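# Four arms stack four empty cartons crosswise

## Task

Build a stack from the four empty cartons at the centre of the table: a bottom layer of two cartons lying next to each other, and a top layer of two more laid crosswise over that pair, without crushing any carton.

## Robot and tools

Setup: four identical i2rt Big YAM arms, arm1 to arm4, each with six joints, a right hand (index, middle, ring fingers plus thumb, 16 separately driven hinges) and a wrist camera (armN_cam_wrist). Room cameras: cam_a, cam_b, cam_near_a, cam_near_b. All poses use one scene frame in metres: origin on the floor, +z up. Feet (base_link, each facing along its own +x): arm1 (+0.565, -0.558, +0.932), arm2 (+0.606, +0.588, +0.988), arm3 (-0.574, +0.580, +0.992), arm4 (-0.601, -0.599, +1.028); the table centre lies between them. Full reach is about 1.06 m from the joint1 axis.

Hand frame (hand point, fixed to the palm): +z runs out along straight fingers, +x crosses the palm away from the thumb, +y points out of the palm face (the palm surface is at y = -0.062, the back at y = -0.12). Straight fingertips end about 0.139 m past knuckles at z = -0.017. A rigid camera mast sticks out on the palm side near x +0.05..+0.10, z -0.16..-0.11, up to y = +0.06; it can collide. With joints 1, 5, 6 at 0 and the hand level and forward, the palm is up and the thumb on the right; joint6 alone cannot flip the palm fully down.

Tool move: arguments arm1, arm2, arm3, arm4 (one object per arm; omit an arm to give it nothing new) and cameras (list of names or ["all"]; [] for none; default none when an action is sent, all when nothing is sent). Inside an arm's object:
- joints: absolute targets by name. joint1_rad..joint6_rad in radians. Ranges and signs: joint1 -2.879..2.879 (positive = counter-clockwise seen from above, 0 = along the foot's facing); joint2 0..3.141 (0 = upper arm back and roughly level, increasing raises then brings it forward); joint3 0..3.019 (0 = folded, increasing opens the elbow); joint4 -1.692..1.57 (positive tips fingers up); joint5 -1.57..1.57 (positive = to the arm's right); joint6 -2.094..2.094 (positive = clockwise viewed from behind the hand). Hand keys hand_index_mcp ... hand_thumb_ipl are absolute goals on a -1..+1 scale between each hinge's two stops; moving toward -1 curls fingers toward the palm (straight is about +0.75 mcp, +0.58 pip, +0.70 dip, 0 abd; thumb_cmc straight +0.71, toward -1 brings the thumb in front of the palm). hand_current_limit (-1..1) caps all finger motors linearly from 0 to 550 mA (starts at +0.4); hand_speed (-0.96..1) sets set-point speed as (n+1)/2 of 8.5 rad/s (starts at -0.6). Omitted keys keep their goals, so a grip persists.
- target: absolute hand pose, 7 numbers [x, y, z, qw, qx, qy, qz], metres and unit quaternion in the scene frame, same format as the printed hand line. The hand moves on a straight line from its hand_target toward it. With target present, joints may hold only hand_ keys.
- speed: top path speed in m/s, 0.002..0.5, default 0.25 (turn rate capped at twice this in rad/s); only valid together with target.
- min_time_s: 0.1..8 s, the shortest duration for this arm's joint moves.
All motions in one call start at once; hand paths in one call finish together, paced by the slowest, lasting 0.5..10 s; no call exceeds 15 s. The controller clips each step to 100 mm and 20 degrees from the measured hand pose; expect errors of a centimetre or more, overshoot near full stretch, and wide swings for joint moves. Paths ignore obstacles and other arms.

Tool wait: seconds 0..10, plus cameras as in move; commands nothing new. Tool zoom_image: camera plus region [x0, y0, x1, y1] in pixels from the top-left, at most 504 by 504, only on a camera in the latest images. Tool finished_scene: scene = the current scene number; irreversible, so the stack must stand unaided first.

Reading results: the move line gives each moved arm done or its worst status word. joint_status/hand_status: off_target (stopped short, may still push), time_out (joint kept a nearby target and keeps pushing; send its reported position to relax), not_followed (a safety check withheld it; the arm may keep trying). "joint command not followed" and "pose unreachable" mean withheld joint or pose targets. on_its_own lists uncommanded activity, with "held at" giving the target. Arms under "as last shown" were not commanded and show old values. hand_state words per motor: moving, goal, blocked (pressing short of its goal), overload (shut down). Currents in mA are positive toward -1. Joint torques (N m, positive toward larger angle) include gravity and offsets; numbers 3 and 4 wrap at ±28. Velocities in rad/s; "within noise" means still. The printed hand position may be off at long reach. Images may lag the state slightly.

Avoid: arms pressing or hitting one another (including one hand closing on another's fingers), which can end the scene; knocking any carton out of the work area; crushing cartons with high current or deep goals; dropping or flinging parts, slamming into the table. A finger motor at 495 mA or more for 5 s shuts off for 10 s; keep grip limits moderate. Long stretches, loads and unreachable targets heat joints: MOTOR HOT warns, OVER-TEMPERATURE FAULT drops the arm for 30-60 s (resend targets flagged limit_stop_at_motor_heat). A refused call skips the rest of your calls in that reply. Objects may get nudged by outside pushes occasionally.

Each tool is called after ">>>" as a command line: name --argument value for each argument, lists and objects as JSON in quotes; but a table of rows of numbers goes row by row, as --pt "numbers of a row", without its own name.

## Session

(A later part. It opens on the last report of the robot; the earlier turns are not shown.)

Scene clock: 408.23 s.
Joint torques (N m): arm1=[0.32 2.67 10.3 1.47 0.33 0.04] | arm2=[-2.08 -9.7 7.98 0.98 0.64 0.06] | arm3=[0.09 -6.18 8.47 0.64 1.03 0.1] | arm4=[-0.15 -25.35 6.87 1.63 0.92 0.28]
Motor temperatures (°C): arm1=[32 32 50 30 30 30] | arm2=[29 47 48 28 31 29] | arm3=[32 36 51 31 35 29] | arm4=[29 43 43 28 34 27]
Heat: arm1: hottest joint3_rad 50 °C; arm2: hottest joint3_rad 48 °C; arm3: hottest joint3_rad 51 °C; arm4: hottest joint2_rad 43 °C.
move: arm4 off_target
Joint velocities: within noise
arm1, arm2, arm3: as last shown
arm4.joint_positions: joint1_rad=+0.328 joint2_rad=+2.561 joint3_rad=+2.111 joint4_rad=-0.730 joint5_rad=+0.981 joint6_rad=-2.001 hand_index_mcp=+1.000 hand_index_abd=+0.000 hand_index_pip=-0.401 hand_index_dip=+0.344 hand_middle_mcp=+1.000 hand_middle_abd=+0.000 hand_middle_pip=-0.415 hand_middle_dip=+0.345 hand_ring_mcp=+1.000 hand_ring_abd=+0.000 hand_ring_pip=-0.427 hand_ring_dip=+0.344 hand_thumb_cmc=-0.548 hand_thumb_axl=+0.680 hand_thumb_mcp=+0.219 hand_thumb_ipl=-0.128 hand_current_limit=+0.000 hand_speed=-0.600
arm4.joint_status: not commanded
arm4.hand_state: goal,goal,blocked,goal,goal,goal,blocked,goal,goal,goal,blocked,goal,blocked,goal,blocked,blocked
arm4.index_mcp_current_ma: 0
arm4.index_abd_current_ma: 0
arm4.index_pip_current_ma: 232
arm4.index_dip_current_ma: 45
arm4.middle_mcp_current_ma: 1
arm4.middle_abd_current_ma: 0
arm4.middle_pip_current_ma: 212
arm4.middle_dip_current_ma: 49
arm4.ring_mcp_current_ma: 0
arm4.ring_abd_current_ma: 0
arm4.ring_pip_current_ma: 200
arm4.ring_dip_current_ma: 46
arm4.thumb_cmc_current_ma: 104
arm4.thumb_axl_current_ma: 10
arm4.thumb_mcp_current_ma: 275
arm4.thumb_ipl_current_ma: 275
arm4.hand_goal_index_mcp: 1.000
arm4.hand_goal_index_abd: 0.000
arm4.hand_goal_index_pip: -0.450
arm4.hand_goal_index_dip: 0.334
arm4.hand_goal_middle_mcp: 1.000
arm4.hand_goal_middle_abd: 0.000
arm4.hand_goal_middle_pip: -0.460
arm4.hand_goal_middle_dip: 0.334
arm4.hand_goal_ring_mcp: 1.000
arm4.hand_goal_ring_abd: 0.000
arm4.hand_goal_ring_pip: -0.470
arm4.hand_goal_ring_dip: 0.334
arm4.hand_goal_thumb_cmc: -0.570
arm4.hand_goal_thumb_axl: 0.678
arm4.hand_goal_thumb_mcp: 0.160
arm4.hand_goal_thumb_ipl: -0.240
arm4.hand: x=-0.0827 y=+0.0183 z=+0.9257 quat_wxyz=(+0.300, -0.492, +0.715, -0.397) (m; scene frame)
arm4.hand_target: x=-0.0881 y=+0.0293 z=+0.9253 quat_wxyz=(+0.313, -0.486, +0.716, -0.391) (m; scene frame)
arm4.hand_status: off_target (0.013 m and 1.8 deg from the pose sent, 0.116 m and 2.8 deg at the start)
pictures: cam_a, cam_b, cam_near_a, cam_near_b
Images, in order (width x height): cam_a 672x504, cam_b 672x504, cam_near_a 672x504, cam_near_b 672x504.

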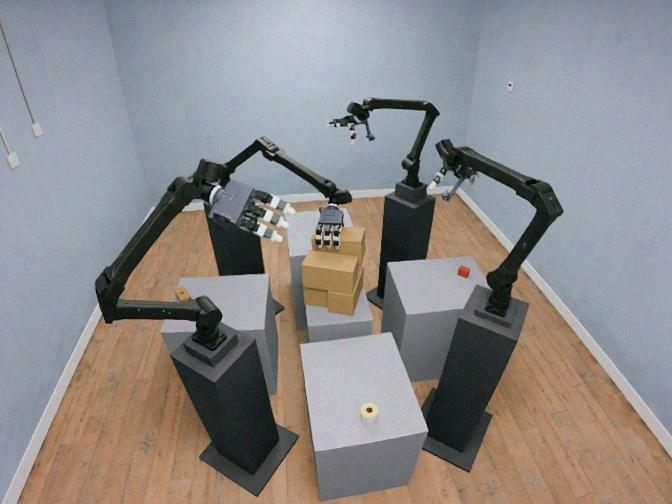

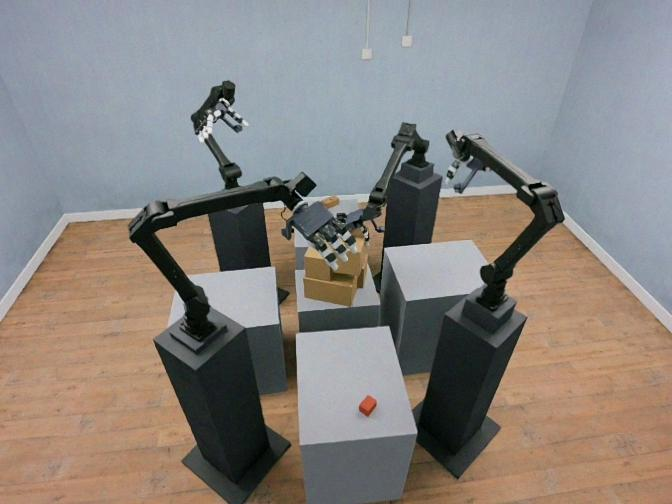

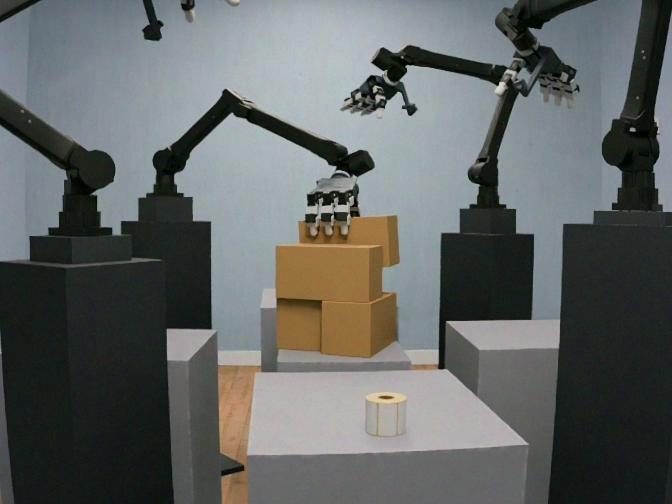

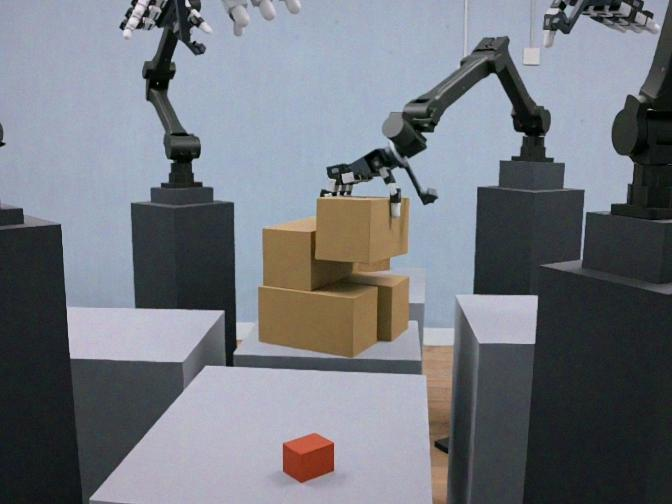

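>>> move --arm4 '{"target": [-0.105, 0.027, 0.925, 0.2752, -0.506, 0.7047, -0.4145], "speed": 0.08}'

>>> move --arm4 '{"target": [-0.103, 0.028, 0.895, 0.2752, -0.506, 0.7047, -0.4145], "speed": 0.08}' --cameras '["cam_near_a", "cam_near_b", "cam_b"]'

>>> zoom_image --camera "cam_near_a" --region '[240, 170, 440, 390]'

>>> zoom_image --camera "cam_near_b" --region '[220, 150, 440, 370]'

Scene clock: 425.77 s.
Joint torques (N m): arm1=[0.38 2.67 10.3 1.46 0.33 0.03] | arm2=[-1.96 -9.58 7.92 1.03 0.63 0.01] | arm3=[0.09 -6.18 8.44 0.65 1.03 0.1] | arm4=[0.09 -24.76 11.03 0.05 1.19 0.29]
Motor temperatures (°C): arm1=[32 32 50 30 30 30] | arm2=[29 45 48 28 31 29] | arm3=[32 36 51 31 36 29] | arm4=[29 45 43 28 34 27]
Heat: arm1: hottest joint3_rad 50 °C; arm2: hottest joint3_rad 48 °C; arm3: hottest joint3_rad 51 °C; arm4: hottest joint2_rad 45 °C.
move: arm4 off_target
Joint velocities: within noise
arm1, arm2, arm3: as last shown
arm4.joint_positions: joint1_rad=+0.334 joint2_rad=+2.584 joint3_rad=+2.129 joint4_rad=-0.871 joint5_rad=+0.996 joint6_rad=-1.970 hand_index_mcp=+1.000 hand_index_abd=+0.000 hand_index_pip=-0.401 hand_index_dip=+0.344 hand_middle_mcp=+1.000 hand_middle_abd=+0.000 hand_middle_pip=-0.415 hand_middle_dip=+0.345 hand_ring_mcp=+1.000 hand_ring_abd=+0.000 hand_ring_pip=-0.427 hand_ring_dip=+0.344 hand_thumb_cmc=-0.548 hand_thumb_axl=+0.680 hand_thumb_mcp=+0.219 hand_thumb_ipl=-0.128 hand_current_limit=+0.000 hand_speed=-0.600
arm4.joint_status: not commanded
arm4.hand_state: goal,goal,blocked,goal,goal,goal,blocked,goal,goal,goal,blocked,goal,blocked,goal,blocked,blocked
arm4.index_mcp_current_ma: 0
arm4.index_abd_current_ma: 0
arm4.index_pip_current_ma: 232
arm4.index_dip_current_ma: 45
arm4.middle_mcp_current_ma: 1
arm4.middle_abd_current_ma: 0
arm4.middle_pip_current_ma: 212
arm4.middle_dip_current_ma: 49
arm4.ring_mcp_current_ma: 0
arm4.ring_abd_current_ma: 0
arm4.ring_pip_current_ma: 200
arm4.ring_dip_current_ma: 46
arm4.thumb_cmc_current_ma: 104
arm4.thumb_axl_current_ma: 10
arm4.thumb_mcp_current_ma: 275
arm4.thumb_ipl_current_ma: 275
arm4.hand_goal_index_mcp: 1.000
arm4.hand_goal_index_abd: 0.000
arm4.hand_goal_index_pip: -0.450
arm4.hand_goal_index_dip: 0.334
arm4.hand_goal_middle_mcp: 1.000
arm4.hand_goal_middle_abd: 0.000
arm4.hand_goal_middle_pip: -0.460
arm4.hand_goal_middle_dip: 0.334
arm4.hand_goal_ring_mcp: 1.000
arm4.hand_goal_ring_abd: 0.000
arm4.hand_goal_ring_pip: -0.470
arm4.hand_goal_ring_dip: 0.334
arm4.hand_goal_thumb_cmc: -0.570
arm4.hand_goal_thumb_axl: 0.678
arm4.hand_goal_thumb_mcp: 0.160
arm4.hand_goal_thumb_ipl: -0.240
arm4.hand: x=-0.1001 y=-0.0043 z=+0.9083 quat_wxyz=(+0.250, -0.512, +0.705, -0.422) (m; scene frame)
arm4.hand_target: x=-0.0981 y=+0.0201 z=+0.9273 quat_wxyz=(+0.275, -0.501, +0.708, -0.415) (m; scene frame)
arm4.hand_status: off_target (0.036 m and 3.1 deg from the pose sent, 0.024 m and 4.0 deg at the start)
pictures: none

Scene clock: 426.90 s.
Joint torques (N m): arm1=[0.32 2.67 10.29 1.44 0.33 0.04] | arm2=[-2.37 -9.41 7.87 1.07 0.66 0.07] | arm3=[0.03 -6.18 8.44 0.64 1.02 0.09] | arm4=[0.26 -25.58 10.7 1.14 1.16 0.26]
Motor temperatures (°C): arm1=[32 32 50 30 30 30] | arm2=[29 44 48 28 31 29] | arm3=[32 36 51 31 36 29] | arm4=[29 45 43 28 34 27]
Heat: arm1: hottest joint3_rad 50 °C; arm2: hottest joint3_rad 48 °C; arm3: hottest joint3_rad 51 °C; arm4: hottest joint2_rad 45 °C.
move: arm4 off_target
Joint velocities: within noise
arm1, arm2, arm3: as last shown
arm4.joint_positions: joint1_rad=+0.352 joint2_rad=+2.642 joint3_rad=+2.145 joint4_rad=-0.867 joint5_rad=+0.996 joint6_rad=-1.970 hand_index_mcp=+1.000 hand_index_abd=+0.000 hand_index_pip=-0.401 hand_index_dip=+0.344 hand_middle_mcp=+1.000 hand_middle_abd=+0.000 hand_middle_pip=-0.415 hand_middle_dip=+0.345 hand_ring_mcp=+1.000 hand_ring_abd=+0.000 hand_ring_pip=-0.427 hand_ring_dip=+0.344 hand_thumb_cmc=-0.547 hand_thumb_axl=+0.680 hand_thumb_mcp=+0.219 hand_thumb_ipl=-0.128 hand_current_limit=+0.000 hand_speed=-0.600
arm4.joint_status: not commanded
arm4.hand_state: goal,goal,blocked,goal,goal,goal,blocked,goal,goal,goal,blocked,goal,blocked,goal,blocked,blocked
arm4.index_mcp_current_ma: 0
arm4.index_abd_current_ma: 0
arm4.index_pip_current_ma: 232
arm4.index_dip_current_ma: 45
arm4.middle_mcp_current_ma: 1
arm4.middle_abd_current_ma: 0
arm4.middle_pip_current_ma: 212
arm4.middle_dip_current_ma: 49
arm4.ring_mcp_current_ma: 0
arm4.ring_abd_current_ma: 0
arm4.ring_pip_current_ma: 199
arm4.ring_dip_current_ma: 46
arm4.thumb_cmc_current_ma: 106
arm4.thumb_axl_current_ma: 10
arm4.thumb_mcp_current_ma: 275
arm4.thumb_ipl_current_ma: 275
arm4.hand_goal_index_mcp: 1.000
arm4.hand_goal_index_abd: 0.000
arm4.hand_goal_index_pip: -0.450
arm4.hand_goal_index_dip: 0.334
arm4.hand_goal_middle_mcp: 1.000
arm4.hand_goal_middle_abd: 0.000
arm4.hand_goal_middle_pip: -0.460
arm4.hand_goal_middle_dip: 0.334
arm4.hand_goal_ring_mcp: 1.000
arm4.hand_goal_ring_abd: 0.000
arm4.hand_goal_ring_pip: -0.470
arm4.hand_goal_ring_dip: 0.334
arm4.hand_goal_thumb_cmc: -0.570
arm4.hand_goal_thumb_axl: 0.678
arm4.hand_goal_thumb_mcp: 0.160
arm4.hand_goal_thumb_ipl: -0.240
arm4.hand: x=-0.1153 y=-0.0025 z=+0.8708 quat_wxyz=(+0.238, -0.527, +0.696, -0.426) (m; scene frame)
arm4.hand_target: x=-0.1093 y=+0.0295 z=+0.8960 quat_wxyz=(+0.277, -0.509, +0.702, -0.413) (m; scene frame)
arm4.hand_status: off_target (0.041 m and 5.2 deg from the pose sent, 0.035 m and 3.1 deg at the start)
pictures: cam_b, cam_near_a, cam_near_b
Images, in order (width x height): cam_b 672x504, cam_near_a 672x504, cam_near_b 672x504.

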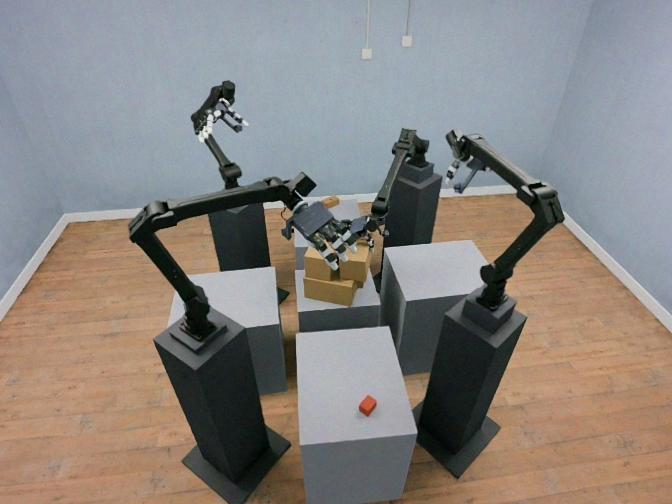

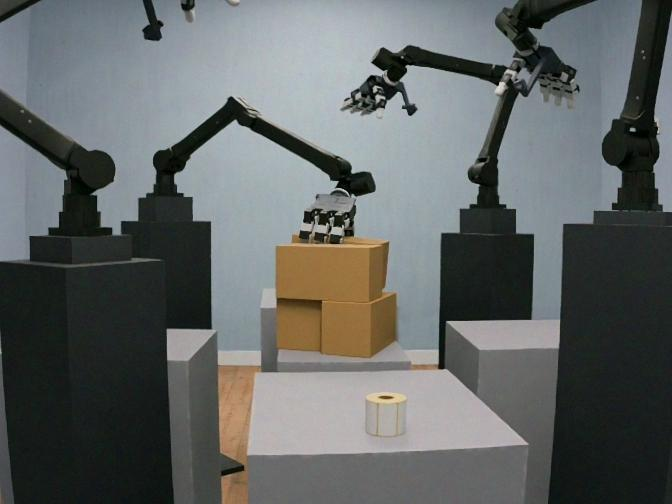

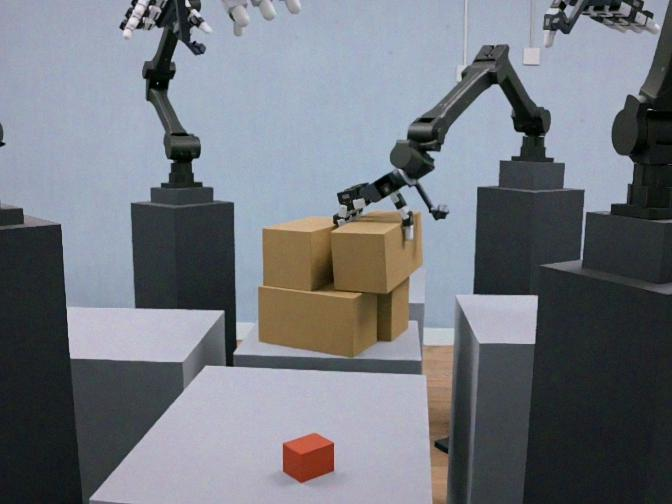

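Scaled by 2.291.

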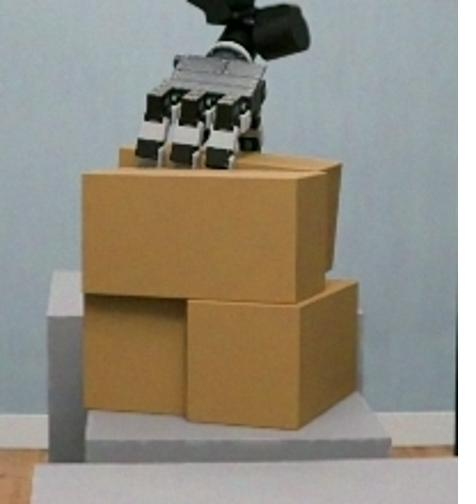

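Scaled by 2.291.

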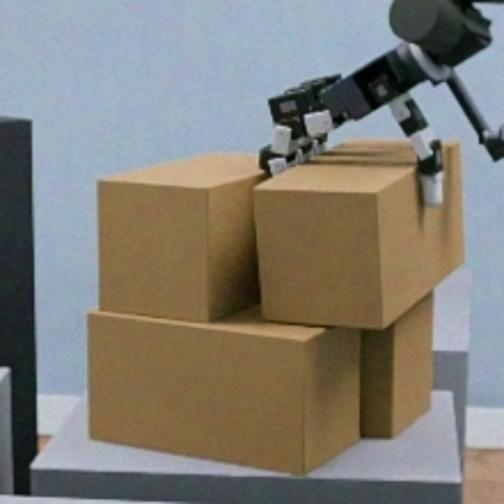

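>>> move --arm4 '{"target": [-0.092, 0.045, 0.900, 0.2752, -0.506, 0.7047, -0.4145], "speed": 0.08}'

>>> move --arm4 '{"target": [-0.091, 0.046, 0.882, 0.2752, -0.506, 0.7047, -0.4145], "speed": 0.05}' --cameras '["cam_near_a", "cam_near_b"]'

>>> zoom_image --camera "cam_near_a" --region '[240, 170, 440, 390]'

>>> zoom_image --camera "cam_near_b" --region '[220, 150, 440, 370]'

Scene clock: 435.07 s.
Joint torques (N m): arm1=[0.38 2.73 10.29 1.44 0.33 0.03] | arm2=[-2.2 -9.58 7.84 1.09 0.68 0.05] | arm3=[0.15 -6.12 8.49 0.64 1.03 0.09] | arm4=[-0.67 -25.52 11.14 0.05 1.16 0.23]
Motor temperatures (°C): arm1=[32 32 50 30 30 30] | arm2=[29 44 48 28 31 29] | arm3=[32 36 51 31 36 29] | arm4=[29 44 44 28 34 27]
Heat: arm1: hottest joint3_rad 50 °C; arm2: hottest joint3_rad 48 °C; arm3: hottest joint3_rad 51 °C; arm4: hottest joint2_rad 44 °C.
move: arm4 off_target
Joint velocities: within noise
arm1, arm2, arm3: as last shown
arm4.joint_positions: joint1_rad=+0.354 joint2_rad=+2.713 joint3_rad=+2.312 joint4_rad=-0.924 joint5_rad=+0.996 joint6_rad=-1.970 hand_index_mcp=+1.000 hand_index_abd=+0.000 hand_index_pip=-0.401 hand_index_dip=+0.344 hand_middle_mcp=+1.000 hand_middle_abd=+0.000 hand_middle_pip=-0.415 hand_middle_dip=+0.345 hand_ring_mcp=+1.000 hand_ring_abd=+0.000 hand_ring_pip=-0.427 hand_ring_dip=+0.344 hand_thumb_cmc=-0.547 hand_thumb_axl=+0.680 hand_thumb_mcp=+0.219 hand_thumb_ipl=-0.128 hand_current_limit=+0.000 hand_speed=-0.600
arm4.joint_status: not commanded
arm4.hand_state: goal,goal,blocked,goal,goal,goal,blocked,goal,goal,goal,blocked,goal,blocked,goal,blocked,blocked
arm4.index_mcp_current_ma: 0
arm4.index_abd_current_ma: 0
arm4.index_pip_current_ma: 232
arm4.index_dip_current_ma: 45
arm4.middle_mcp_current_ma: 1
arm4.middle_abd_current_ma: 0
arm4.middle_pip_current_ma: 212
arm4.middle_dip_current_ma: 49
arm4.ring_mcp_current_ma: 0
arm4.ring_abd_current_ma: 0
arm4.ring_pip_current_ma: 199
arm4.ring_dip_current_ma: 46
arm4.thumb_cmc_current_ma: 106
arm4.thumb_axl_current_ma: 10
arm4.thumb_mcp_current_ma: 275
arm4.thumb_ipl_current_ma: 275
arm4.hand_goal_index_mcp: 1.000
arm4.hand_goal_index_abd: 0.000
arm4.hand_goal_index_pip: -0.450
arm4.hand_goal_index_dip: 0.334
arm4.hand_goal_middle_mcp: 1.000
arm4.hand_goal_middle_abd: 0.000
arm4.hand_goal_middle_pip: -0.460
arm4.hand_goal_middle_dip: 0.334
arm4.hand_goal_ring_mcp: 1.000
arm4.hand_goal_ring_abd: 0.000
arm4.hand_goal_ring_pip: -0.470
arm4.hand_goal_ring_dip: 0.334
arm4.hand_goal_thumb_cmc: -0.570
arm4.hand_goal_thumb_axl: 0.678
arm4.hand_goal_thumb_mcp: 0.160
arm4.hand_goal_thumb_ipl: -0.240
arm4.hand: x=-0.0989 y=+0.0264 z=+0.8802 quat_wxyz=(+0.255, -0.519, +0.700, -0.420) (m; scene frame)
arm4.hand_target: x=-0.0936 y=+0.0453 z=+0.8993 quat_wxyz=(+0.276, -0.507, +0.704, -0.414) (m; scene frame)
arm4.hand_status: off_target (0.028 m and 2.9 deg from the pose sent, 0.060 m and 5.2 deg at the start)
pictures: none

Scene clock: 436.03 s.
Joint torques (N m): arm1=[0.38 2.67 10.29 1.46 0.33 0.04] | arm2=[-2.26 -9.88 7.91 0.98 0.65 0.04] | arm3=[0.15 -6.12 8.49 0.65 1.02 0.1] | arm4=[-0.67 -25.35 11.15 0.69 1 0.23]
Motor temperatures (°C): arm1=[32 32 50 30 30 30] | arm2=[29 44 48 28 31 29] | arm3=[32 36 51 31 36 29] | arm4=[29 44 44 28 34 27]
Heat: arm1: hottest joint3_rad 50 °C; arm2: hottest joint3_rad 48 °C; arm3: hottest joint3_rad 51 °C; arm4: hottest joint2_rad 44 °C.
move: arm4 off_target
Joint velocities: within noise
arm1.joint_positions: joint1_rad=-0.361 joint2_rad=+0.585 joint3_rad=+1.193 joint4_rad=-1.089 joint5_rad=+0.991 joint6_rad=-2.001 hand_index_mcp=+0.991 hand_index_abd=+0.000 hand_index_pip=+0.015 hand_index_dip=+0.404 hand_middle_mcp=+0.992 hand_middle_abd=+0.000 hand_middle_pip=+0.014 hand_middle_dip=+0.404 hand_ring_mcp=+0.993 hand_ring_abd=+0.000 hand_ring_pip=+0.015 hand_ring_dip=+0.403 hand_thumb_cmc=-0.574 hand_thumb_axl=+0.680 hand_thumb_mcp=+0.266 hand_thumb_ipl=+0.217 hand_current_limit=+0.000 hand_speed=-0.600
arm1.joint_status: not commanded
arm1.hand_state: goal,goal,goal,goal,goal,goal,goal,goal,goal,goal,goal,goal,goal,goal,goal,goal
arm1.index_mcp_current_ma: -4
arm1.index_abd_current_ma: 0
arm1.index_pip_current_ma: -2
arm1.index_dip_current_ma: 0
arm1.middle_mcp_current_ma: -4
arm1.middle_abd_current_ma: 0
arm1.middle_pip_current_ma: -2
arm1.middle_dip_current_ma: 0
arm1.ring_mcp_current_ma: -3
arm1.ring_abd_current_ma: 0
arm1.ring_pip_current_ma: -1
arm1.ring_dip_current_ma: -1
arm1.thumb_cmc_current_ma: -1
arm1.thumb_axl_current_ma: 1
arm1.thumb_mcp_current_ma: -2
arm1.thumb_ipl_current_ma: -1
arm1.hand_goal_index_mcp: 1.000
arm1.hand_goal_index_abd: 0.000
arm1.hand_goal_index_pip: 0.020
arm1.hand_goal_index_dip: 0.406
arm1.hand_goal_middle_mcp: 1.000
arm1.hand_goal_middle_abd: 0.000
arm1.hand_goal_middle_pip: 0.020
arm1.hand_goal_middle_dip: 0.406
arm1.hand_goal_ring_mcp: 1.000
arm1.hand_goal_ring_abd: 0.000
arm1.hand_goal_ring_pip: 0.020
arm1.hand_goal_ring_dip: 0.406
arm1.hand_goal_thumb_cmc: -0.570
arm1.hand_goal_thumb_axl: 0.678
arm1.hand_goal_thumb_mcp: 0.270
arm1.hand_goal_thumb_ipl: 0.220
arm1.hand: x=+0.5018 y=-0.2831 z=+1.4212 quat_wxyz=(+0.606, -0.655, +0.445, +0.080) (m; scene frame)
arm1.hand_target: x=+0.4984 y=-0.2851 z=+1.4221 quat_wxyz=(+0.604, -0.659, +0.440, +0.083) (m; scene frame)
arm1.hand_status: not commanded
arm2, arm3: as last shown
arm4.joint_positions: joint1_rad=+0.357 joint2_rad=+2.737 joint3_rad=+2.324 joint4_rad=-0.924 joint5_rad=+1.001 joint6_rad=-1.968 hand_index_mcp=+1.000 hand_index_abd=+0.001 hand_index_pip=-0.401 hand_index_dip=+0.344 hand_middle_mcp=+1.000 hand_middle_abd=+0.000 hand_middle_pip=-0.415 hand_middle_dip=+0.345 hand_ring_mcp=+1.000 hand_ring_abd=+0.000 hand_ring_pip=-0.429 hand_ring_dip=+0.344 hand_thumb_cmc=-0.546 hand_thumb_axl=+0.680 hand_thumb_mcp=+0.219 hand_thumb_ipl=-0.129 hand_current_limit=+0.000 hand_speed=-0.600
arm4.joint_status: not commanded
arm4.hand_state: goal,goal,blocked,goal,goal,goal,blocked,goal,goal,goal,blocked,goal,blocked,goal,blocked,blocked
arm4.index_mcp_current_ma: 1
arm4.index_abd_current_ma: 5
arm4.index_pip_current_ma: 232
arm4.index_dip_current_ma: 45
arm4.middle_mcp_current_ma: 1
arm4.middle_abd_current_ma: 0
arm4.middle_pip_current_ma: 209
arm4.middle_dip_current_ma: 49
arm4.ring_mcp_current_ma: 0
arm4.ring_abd_current_ma: 0
arm4.ring_pip_current_ma: 193
arm4.ring_dip_current_ma: 46
arm4.thumb_cmc_current_ma: 111
arm4.thumb_axl_current_ma: 12
arm4.thumb_mcp_current_ma: 275
arm4.thumb_ipl_current_ma: 275
arm4.hand_goal_index_mcp: 1.000
arm4.hand_goal_index_abd: 0.000
arm4.hand_goal_index_pip: -0.450
arm4.hand_goal_index_dip: 0.334
arm4.hand_goal_middle_mcp: 1.000
arm4.hand_goal_middle_abd: 0.000
arm4.hand_goal_middle_pip: -0.460
arm4.hand_goal_middle_dip: 0.334
arm4.hand_goal_ring_mcp: 1.000
arm4.hand_goal_ring_abd: 0.000
arm4.hand_goal_ring_pip: -0.470
arm4.hand_goal_ring_dip: 0.334
arm4.hand_goal_thumb_cmc: -0.570
arm4.hand_goal_thumb_axl: 0.678
arm4.hand_goal_thumb_mcp: 0.160
arm4.hand_goal_thumb_ipl: -0.240
arm4.hand: x=-0.1013 y=+0.0255 z=+0.8666 quat_wxyz=(+0.251, -0.521, +0.697, -0.423) (m; scene frame)
arm4.hand_target: x=-0.0939 y=+0.0464 z=+0.8823 quat_wxyz=(+0.277, -0.507, +0.704, -0.414) (m; scene frame)
arm4.hand_status: off_target (0.028 m and 3.5 deg from the pose sent, 0.021 m and 2.9 deg at the start)
pictures: cam_near_a, cam_near_b
Images, in order (width x height): cam_near_a 672x504, cam_near_b 672x504.

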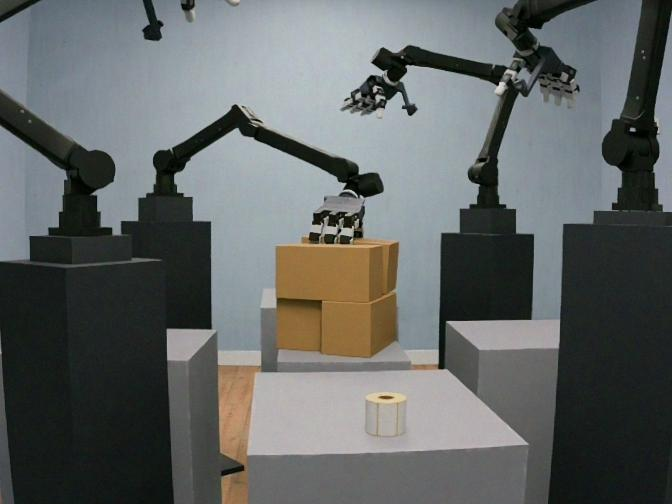

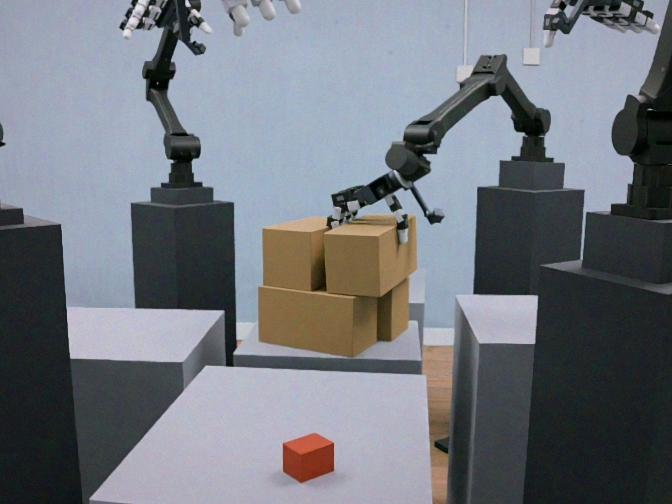

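Scaled by 2.291.

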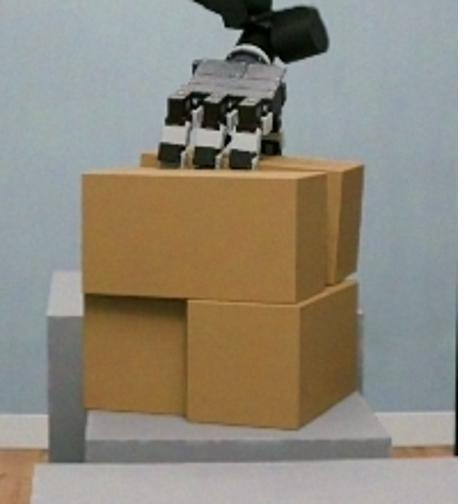

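Scaled by 2.291.

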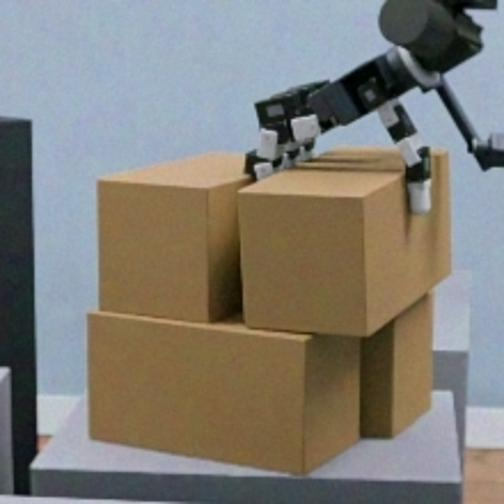

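>>> move --arm4 '{"target": [-0.089, 0.033, 0.892, 0.2752, -0.506, 0.7047, -0.4145], "speed": 0.08}'

>>> move --arm4 '{"target": [-0.087, 0.034, 0.868, 0.2752, -0.506, 0.7047, -0.4145], "speed": 0.05}' --cameras '["cam_near_a", "cam_near_b"]'

>>> zoom_image --camera "cam_near_a" --region '[240, 170, 440, 390]'

>>> zoom_image --camera "cam_near_b" --region '[220, 150, 440, 370]'

Scene clock: 442.57 s.
Joint torques (N m): arm1=[0.38 2.67 10.3 1.46 0.33 0.04] | arm2=[-2.2 -9.47 7.92 1.02 0.65 0.03] | arm3=[0.15 -6.18 8.46 0.64 1.02 0.1] | arm4=[-1.79 -29.33 6.54 1.28 0.91 0.06]
Motor temperatures (°C): arm1=[32 32 50 30 30 30] | arm2=[29 43 48 28 31 29] | arm3=[32 36 51 31 36 29] | arm4=[29 44 44 28 34 27]
Heat: arm1: hottest joint3_rad 50 °C; arm2: hottest joint3_rad 48 °C; arm3: hottest joint3_rad 51 °C; arm4: hottest joint2_rad 44 °C.
move: arm4 off_target
Joint velocities: within noise
arm1, arm2: as last shown
arm3.joint_positions: joint1_rad=-0.355 joint2_rad=+1.194 joint3_rad=+1.298 joint4_rad=-1.151 joint5_rad=+0.981 joint6_rad=-2.037 hand_index_mcp=+0.992 hand_index_abd=+0.000 hand_index_pip=+0.574 hand_index_dip=+0.697 hand_middle_mcp=+0.993 hand_middle_abd=+0.000 hand_middle_pip=+0.574 hand_middle_dip=+0.697 hand_ring_mcp=+0.992 hand_ring_abd=+0.000 hand_ring_pip=+0.573 hand_ring_dip=+0.697 hand_thumb_cmc=-0.569 hand_thumb_axl=+0.680 hand_thumb_mcp=+0.226 hand_thumb_ipl=-0.154 hand_current_limit=+0.000 hand_speed=-0.600
arm3.joint_status: not commanded
arm3.hand_state: goal,goal,goal,goal,goal,goal,goal,goal,goal,goal,goal,goal,goal,goal,goal,goal
arm3.index_mcp_current_ma: -20
arm3.index_abd_current_ma: 0
arm3.index_pip_current_ma: -11
arm3.index_dip_current_ma: -5
arm3.middle_mcp_current_ma: -16
arm3.middle_abd_current_ma: 0
arm3.middle_pip_current_ma: -13
arm3.middle_dip_current_ma: -5
arm3.ring_mcp_current_ma: -20
arm3.ring_abd_current_ma: 0
arm3.ring_pip_current_ma: -15
arm3.ring_dip_current_ma: -5
arm3.thumb_cmc_current_ma: 1
arm3.thumb_axl_current_ma: 3
arm3.thumb_mcp_current_ma: 0
arm3.thumb_ipl_current_ma: 4
arm3.hand_goal_index_mcp: 1.000
arm3.hand_goal_index_abd: 0.000
arm3.hand_goal_index_pip: 0.580
arm3.hand_goal_index_dip: 0.700
arm3.hand_goal_middle_mcp: 1.000
arm3.hand_goal_middle_abd: 0.000
arm3.hand_goal_middle_pip: 0.580
arm3.hand_goal_middle_dip: 0.700
arm3.hand_goal_ring_mcp: 1.000
arm3.hand_goal_ring_abd: 0.000
arm3.hand_goal_ring_pip: 0.580
arm3.hand_goal_ring_dip: 0.700
arm3.hand_goal_thumb_cmc: -0.570
arm3.hand_goal_thumb_axl: 0.678
arm3.hand_goal_thumb_mcp: 0.226
arm3.hand_goal_thumb_ipl: -0.156
arm3.hand: x=-0.5661 y=+0.1382 z=+1.3208 quat_wxyz=(-0.207, +0.468, +0.726, -0.460) (m; scene frame)
arm3.hand_target: x=-0.5653 y=+0.1384 z=+1.3189 quat_wxyz=(-0.210, +0.468, +0.726, -0.459) (m; scene frame)
arm3.hand_status: not commanded
arm4.joint_positions: joint1_rad=+0.357 joint2_rad=+2.731 joint3_rad=+2.309 joint4_rad=-0.898 joint5_rad=+1.001 joint6_rad=-1.968 hand_index_mcp=+1.000 hand_index_abd=+0.001 hand_index_pip=-0.401 hand_index_dip=+0.344 hand_middle_mcp=+1.000 hand_middle_abd=+0.000 hand_middle_pip=-0.415 hand_middle_dip=+0.345 hand_ring_mcp=+1.000 hand_ring_abd=+0.000 hand_ring_pip=-0.429 hand_ring_dip=+0.344 hand_thumb_cmc=-0.546 hand_thumb_axl=+0.680 hand_thumb_mcp=+0.219 hand_thumb_ipl=-0.129 hand_current_limit=+0.000 hand_speed=-0.600
arm4.joint_status: not commanded
arm4.hand_state: goal,goal,blocked,goal,goal,goal,blocked,goal,goal,goal,blocked,goal,blocked,goal,blocked,blocked
arm4.index_mcp_current_ma: 1
arm4.index_abd_current_ma: 5
arm4.index_pip_current_ma: 232
arm4.index_dip_current_ma: 45
arm4.middle_mcp_current_ma: 1
arm4.middle_abd_current_ma: 0
arm4.middle_pip_current_ma: 209
arm4.middle_dip_current_ma: 49
arm4.ring_mcp_current_ma: 0
arm4.ring_abd_current_ma: 0
arm4.ring_pip_current_ma: 193
arm4.ring_dip_current_ma: 46
arm4.thumb_cmc_current_ma: 111
arm4.thumb_axl_current_ma: 12
arm4.thumb_mcp_current_ma: 275
arm4.thumb_ipl_current_ma: 275
arm4.hand_goal_index_mcp: 1.000
arm4.hand_goal_index_abd: 0.000
arm4.hand_goal_index_pip: -0.450
arm4.hand_goal_index_dip: 0.334
arm4.hand_goal_middle_mcp: 1.000
arm4.hand_goal_middle_abd: 0.000
arm4.hand_goal_middle_pip: -0.460
arm4.hand_goal_middle_dip: 0.334
arm4.hand_goal_ring_mcp: 1.000
arm4.hand_goal_ring_abd: 0.000
arm4.hand_goal_ring_pip: -0.470
arm4.hand_goal_ring_dip: 0.334
arm4.hand_goal_thumb_cmc: -0.570
arm4.hand_goal_thumb_axl: 0.678
arm4.hand_goal_thumb_mcp: 0.160
arm4.hand_goal_thumb_ipl: -0.240
arm4.hand: x=-0.1002 y=+0.0272 z=+0.8665 quat_wxyz=(+0.258, -0.518, +0.699, -0.420) (m; scene frame)
arm4.hand_target: x=-0.0891 y=+0.0332 z=+0.8920 quat_wxyz=(+0.275, -0.506, +0.705, -0.415) (m; scene frame)
arm4.hand_status: off_target (0.028 m and 2.5 deg from the pose sent, 0.029 m and 3.5 deg at the start)
pictures: none

Scene clock: 443.57 s.
Joint torques (N m): arm1=[0.38 2.73 10.29 1.46 0.33 0.03] | arm2=[-2.55 -9.82 7.92 0.96 0.63 0.02] | arm3=[0.15 -6.18 8.46 0.65 1.03 0.1] | arm4=[-1.9 -25.47 8.28 1.33 0.87 0.04]
Motor temperatures (°C): arm1=[32 32 50 30 30 30] | arm2=[29 43 48 28 31 29] | arm3=[32 36 51 31 36 29] | arm4=[29 44 44 28 34 27]
Heat: arm1: hottest joint3_rad 50 °C; arm2: hottest joint3_rad 48 °C; arm3: hottest joint3_rad 51 °C; arm4: hottest joint2_rad 44 °C.
move: arm4 off_target
Joint velocities: within noise
arm1, arm3: as last shown
arm2.joint_positions: joint1_rad=-0.506 joint2_rad=+1.296 joint3_rad=+1.304 joint4_rad=-0.875 joint5_rad=+0.984 joint6_rad=-2.053 hand_index_mcp=+0.991 hand_index_abd=-0.003 hand_index_pip=+0.015 hand_index_dip=+0.403 hand_middle_mcp=+0.992 hand_middle_abd=+0.000 hand_middle_pip=+0.013 hand_middle_dip=+0.403 hand_ring_mcp=+0.992 hand_ring_abd=+0.000 hand_ring_pip=+0.014 hand_ring_dip=+0.403 hand_thumb_cmc=-0.571 hand_thumb_axl=+0.680 hand_thumb_mcp=+0.266 hand_thumb_ipl=+0.216 hand_current_limit=+0.000 hand_speed=-0.600
arm2.joint_status: not commanded
arm2.hand_state: goal,goal,goal,goal,goal,goal,goal,goal,goal,goal,goal,goal,goal,goal,goal,goal
arm2.index_mcp_current_ma: -4
arm2.index_abd_current_ma: -1
arm2.index_pip_current_ma: -2
arm2.index_dip_current_ma: -1
arm2.middle_mcp_current_ma: -4
arm2.middle_abd_current_ma: 0
arm2.middle_pip_current_ma: -2
arm2.middle_dip_current_ma: -1
arm2.ring_mcp_current_ma: -4
arm2.ring_abd_current_ma: 0
arm2.ring_pip_current_ma: -2
arm2.ring_dip_current_ma: -1
arm2.thumb_cmc_current_ma: 0
arm2.thumb_axl_current_ma: 1
arm2.thumb_mcp_current_ma: -2
arm2.thumb_ipl_current_ma: -1
arm2.hand_goal_index_mcp: 1.000
arm2.hand_goal_index_abd: 0.000
arm2.hand_goal_index_pip: 0.020
arm2.hand_goal_index_dip: 0.406
arm2.hand_goal_middle_mcp: 1.000
arm2.hand_goal_middle_abd: 0.000
arm2.hand_goal_middle_pip: 0.020
arm2.hand_goal_middle_dip: 0.406
arm2.hand_goal_ring_mcp: 1.000
arm2.hand_goal_ring_abd: 0.000
arm2.hand_goal_ring_pip: 0.020
arm2.hand_goal_ring_dip: 0.406
arm2.hand_goal_thumb_cmc: -0.570
arm2.hand_goal_thumb_axl: 0.678
arm2.hand_goal_thumb_mcp: 0.270
arm2.hand_goal_thumb_ipl: 0.220
arm2.hand: x=+0.0954 y=+0.5133 z=+1.3093 quat_wxyz=(-0.464, +0.824, +0.179, -0.272) (m; scene frame)
arm2.hand_target: x=+0.0992 y=+0.5109 z=+1.3032 quat_wxyz=(-0.464, +0.824, +0.189, -0.264) (m; scene frame)
arm2.hand_status: not commanded
arm4.joint_positions: joint1_rad=+0.357 joint2_rad=+2.731 joint3_rad=+2.309 joint4_rad=-0.875 joint5_rad=+1.001 joint6_rad=-1.968 hand_index_mcp=+1.000 hand_index_abd=+0.001 hand_index_pip=-0.401 hand_index_dip=+0.344 hand_middle_mcp=+1.000 hand_middle_abd=+0.000 hand_middle_pip=-0.415 hand_middle_dip=+0.345 hand_ring_mcp=+1.000 hand_ring_abd=+0.000 hand_ring_pip=-0.429 hand_ring_dip=+0.344 hand_thumb_cmc=-0.546 hand_thumb_axl=+0.680 hand_thumb_mcp=+0.219 hand_thumb_ipl=-0.129 hand_current_limit=+0.000 hand_speed=-0.600
arm4.joint_status: not commanded
arm4.hand_state: goal,goal,blocked,goal,goal,goal,blocked,goal,goal,goal,blocked,goal,blocked,goal,blocked,blocked
arm4.index_mcp_current_ma: 1
arm4.index_abd_current_ma: 5
arm4.index_pip_current_ma: 232
arm4.index_dip_current_ma: 45
arm4.middle_mcp_current_ma: 1
arm4.middle_abd_current_ma: 0
arm4.middle_pip_current_ma: 209
arm4.middle_dip_current_ma: 49
arm4.ring_mcp_current_ma: 0
arm4.ring_abd_current_ma: 0
arm4.ring_pip_current_ma: 193
arm4.ring_dip_current_ma: 46
arm4.thumb_cmc_current_ma: 111
arm4.thumb_axl_current_ma: 12
arm4.thumb_mcp_current_ma: 275
arm4.thumb_ipl_current_ma: 275
arm4.hand_goal_index_mcp: 1.000
arm4.hand_goal_index_abd: 0.000
arm4.hand_goal_index_pip: -0.450
arm4.hand_goal_index_dip: 0.334
arm4.hand_goal_middle_mcp: 1.000
arm4.hand_goal_middle_abd: 0.000
arm4.hand_goal_middle_pip: -0.460
arm4.hand_goal_middle_dip: 0.334
arm4.hand_goal_ring_mcp: 1.000
arm4.hand_goal_ring_abd: 0.000
arm4.hand_goal_ring_pip: -0.470
arm4.hand_goal_ring_dip: 0.334
arm4.hand_goal_thumb_cmc: -0.570
arm4.hand_goal_thumb_axl: 0.678
arm4.hand_goal_thumb_mcp: 0.160
arm4.hand_goal_thumb_ipl: -0.240
arm4.hand: x=-0.0974 y=+0.0319 z=+0.8677 quat_wxyz=(+0.267, -0.513, +0.702, -0.416) (m; scene frame)
arm4.hand_target: x=-0.0872 y=+0.0339 z=+0.8679 quat_wxyz=(+0.275, -0.506, +0.705, -0.414) (m; scene frame)
arm4.hand_status: off_target (0.011 m and 1.2 deg from the pose sent, 0.015 m and 2.5 deg at the start)
pictures: cam_near_a, cam_near_b
Images, in order (width x height): cam_near_a 672x504, cam_near_b 672x504.

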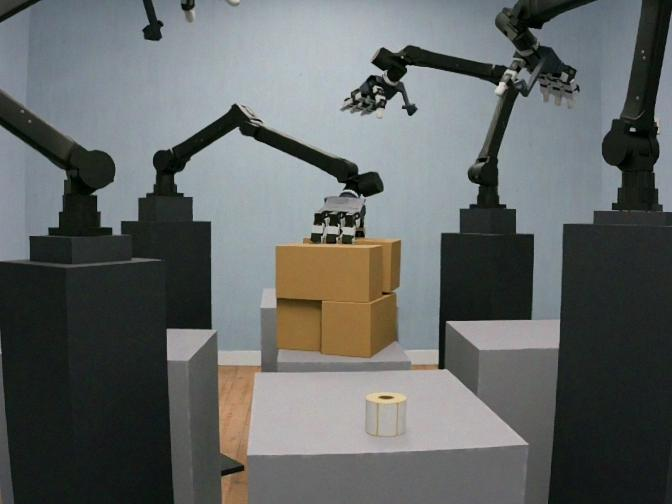

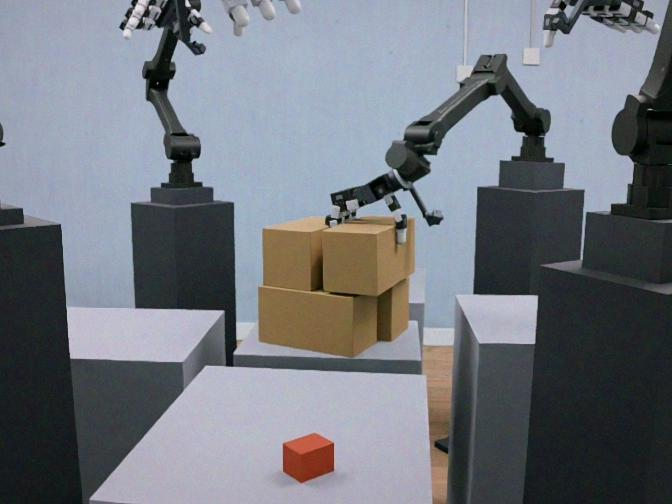

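Scaled by 2.291.

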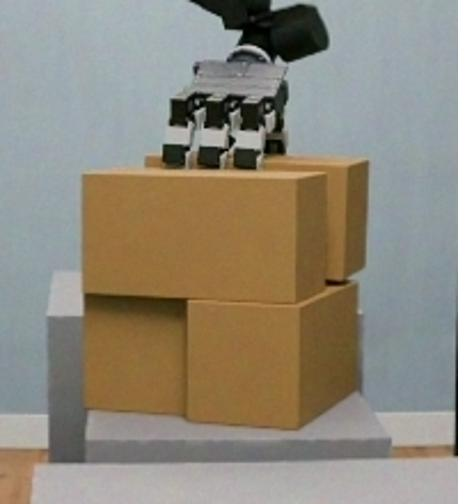

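Scaled by 2.291.

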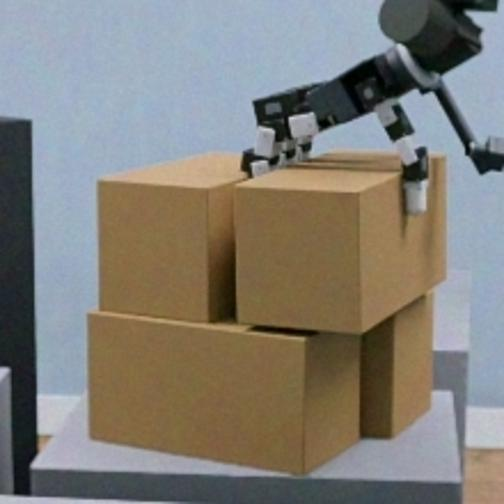

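>>> move --arm4 '{"target": [-0.087, 0.029, 0.849, 0.2752, -0.506, 0.7047, -0.4145], "speed": 0.05}' --cameras '["cam_near_a", "cam_near_b"]'

>>> zoom_image --camera "cam_near_a" --region '[240, 170, 440, 390]'

>>> zoom_image --camera "cam_near_b" --region '[220, 150, 440, 370]'

Scene clock: 450.03 s.
Joint torques (N m): arm1=[0.32 2.73 10.29 1.46 0.33 0.04] | arm2=[-2.08 -9.47 7.83 0.99 0.65 0.04] | arm3=[0.09 -6.18 8.47 0.66 1.03 0.1] | arm4=[-2.26 -25.05 6.53 1.42 0.79 0]
Motor temperatures (°C): arm1=[32 32 50 30 30 30] | arm2=[29 42 48 28 31 29] | arm3=[32 35 51 31 36 29] | arm4=[29 44 44 28 34 27]
Heat: arm1: hottest joint3_rad 50 °C; arm2: hottest joint3_rad 48 °C; arm3: hottest joint3_rad 51 °C; arm4: hottest joint2_rad 44 °C.
move: arm4 off_target
Joint velocities: within noise
arm1, arm2, arm3: as last shown
arm4.joint_positions: joint1_rad=+0.357 joint2_rad=+2.740 joint3_rad=+2.309 joint4_rad=-0.833 joint5_rad=+1.002 joint6_rad=-1.968 hand_index_mcp=+1.000 hand_index_abd=+0.000 hand_index_pip=-0.401 hand_index_dip=+0.344 hand_middle_mcp=+1.000 hand_middle_abd=+0.000 hand_middle_pip=-0.415 hand_middle_dip=+0.345 hand_ring_mcp=+1.000 hand_ring_abd=+0.000 hand_ring_pip=-0.429 hand_ring_dip=+0.344 hand_thumb_cmc=-0.546 hand_thumb_axl=+0.680 hand_thumb_mcp=+0.219 hand_thumb_ipl=-0.129 hand_current_limit=+0.000 hand_speed=-0.600
arm4.joint_status: not commanded
arm4.hand_state: goal,goal,blocked,goal,goal,goal,blocked,goal,goal,goal,blocked,goal,blocked,goal,blocked,blocked
arm4.index_mcp_current_ma: 1
arm4.index_abd_current_ma: 1
arm4.index_pip_current_ma: 232
arm4.index_dip_current_ma: 45
arm4.middle_mcp_current_ma: 1
arm4.middle_abd_current_ma: 0
arm4.middle_pip_current_ma: 209
arm4.middle_dip_current_ma: 49
arm4.ring_mcp_current_ma: 0
arm4.ring_abd_current_ma: 0
arm4.ring_pip_current_ma: 193
arm4.ring_dip_current_ma: 46
arm4.thumb_cmc_current_ma: 111
arm4.thumb_axl_current_ma: 12
arm4.thumb_mcp_current_ma: 275
arm4.thumb_ipl_current_ma: 275
arm4.hand_goal_index_mcp: 1.000
arm4.hand_goal_index_abd: 0.000
arm4.hand_goal_index_pip: -0.450
arm4.hand_goal_index_dip: 0.334
arm4.hand_goal_middle_mcp: 1.000
arm4.hand_goal_middle_abd: 0.000
arm4.hand_goal_middle_pip: -0.460
arm4.hand_goal_middle_dip: 0.334
arm4.hand_goal_ring_mcp: 1.000
arm4.hand_goal_ring_abd: 0.000
arm4.hand_goal_ring_pip: -0.470
arm4.hand_goal_ring_dip: 0.334
arm4.hand_goal_thumb_cmc: -0.570
arm4.hand_goal_thumb_axl: 0.678
arm4.hand_goal_thumb_mcp: 0.160
arm4.hand_goal_thumb_ipl: -0.240
arm4.hand: x=-0.0936 y=+0.0376 z=+0.8631 quat_wxyz=(+0.281, -0.505, +0.705, -0.412) (m; scene frame)
arm4.hand_target: x=-0.0875 y=+0.0285 z=+0.8492 quat_wxyz=(+0.275, -0.506, +0.705, -0.415) (m; scene frame)
arm4.hand_status: off_target (0.018 m and 0.7 deg from the pose sent, 0.022 m and 1.2 deg at the start)
pictures: cam_near_a, cam_near_b
Images, in order (width x height): cam_near_a 672x504, cam_near_b 672x504.

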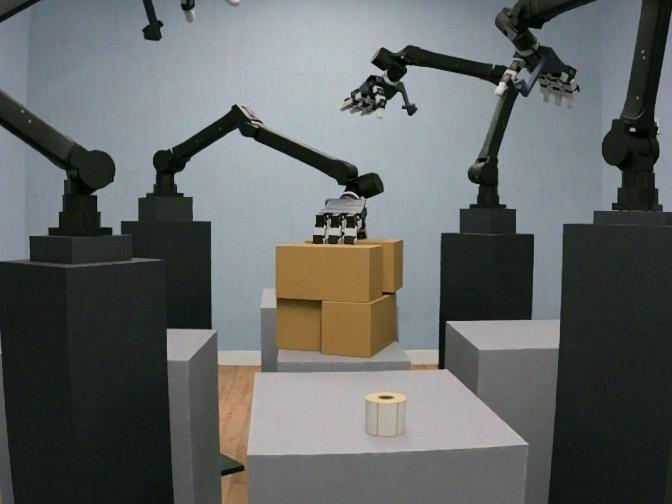

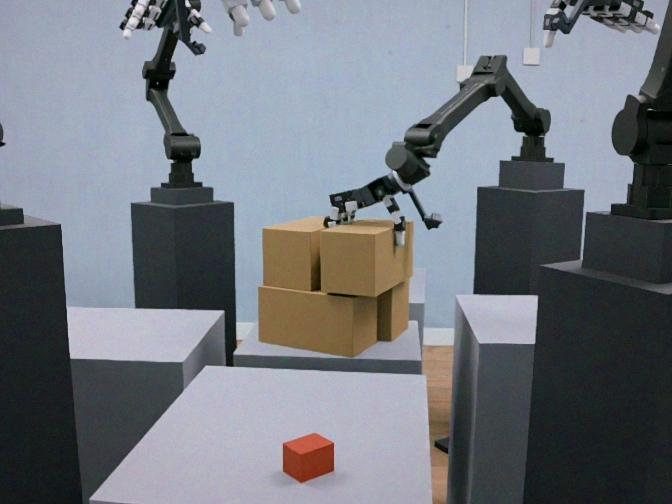

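Scaled by 2.291.

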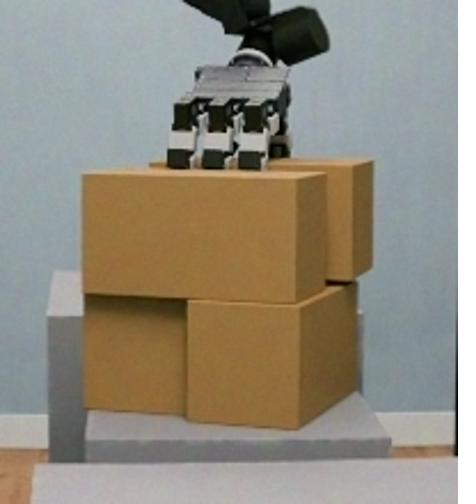

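Scaled by 2.291.

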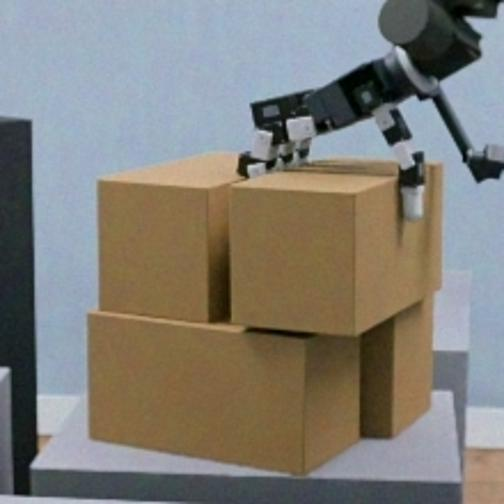

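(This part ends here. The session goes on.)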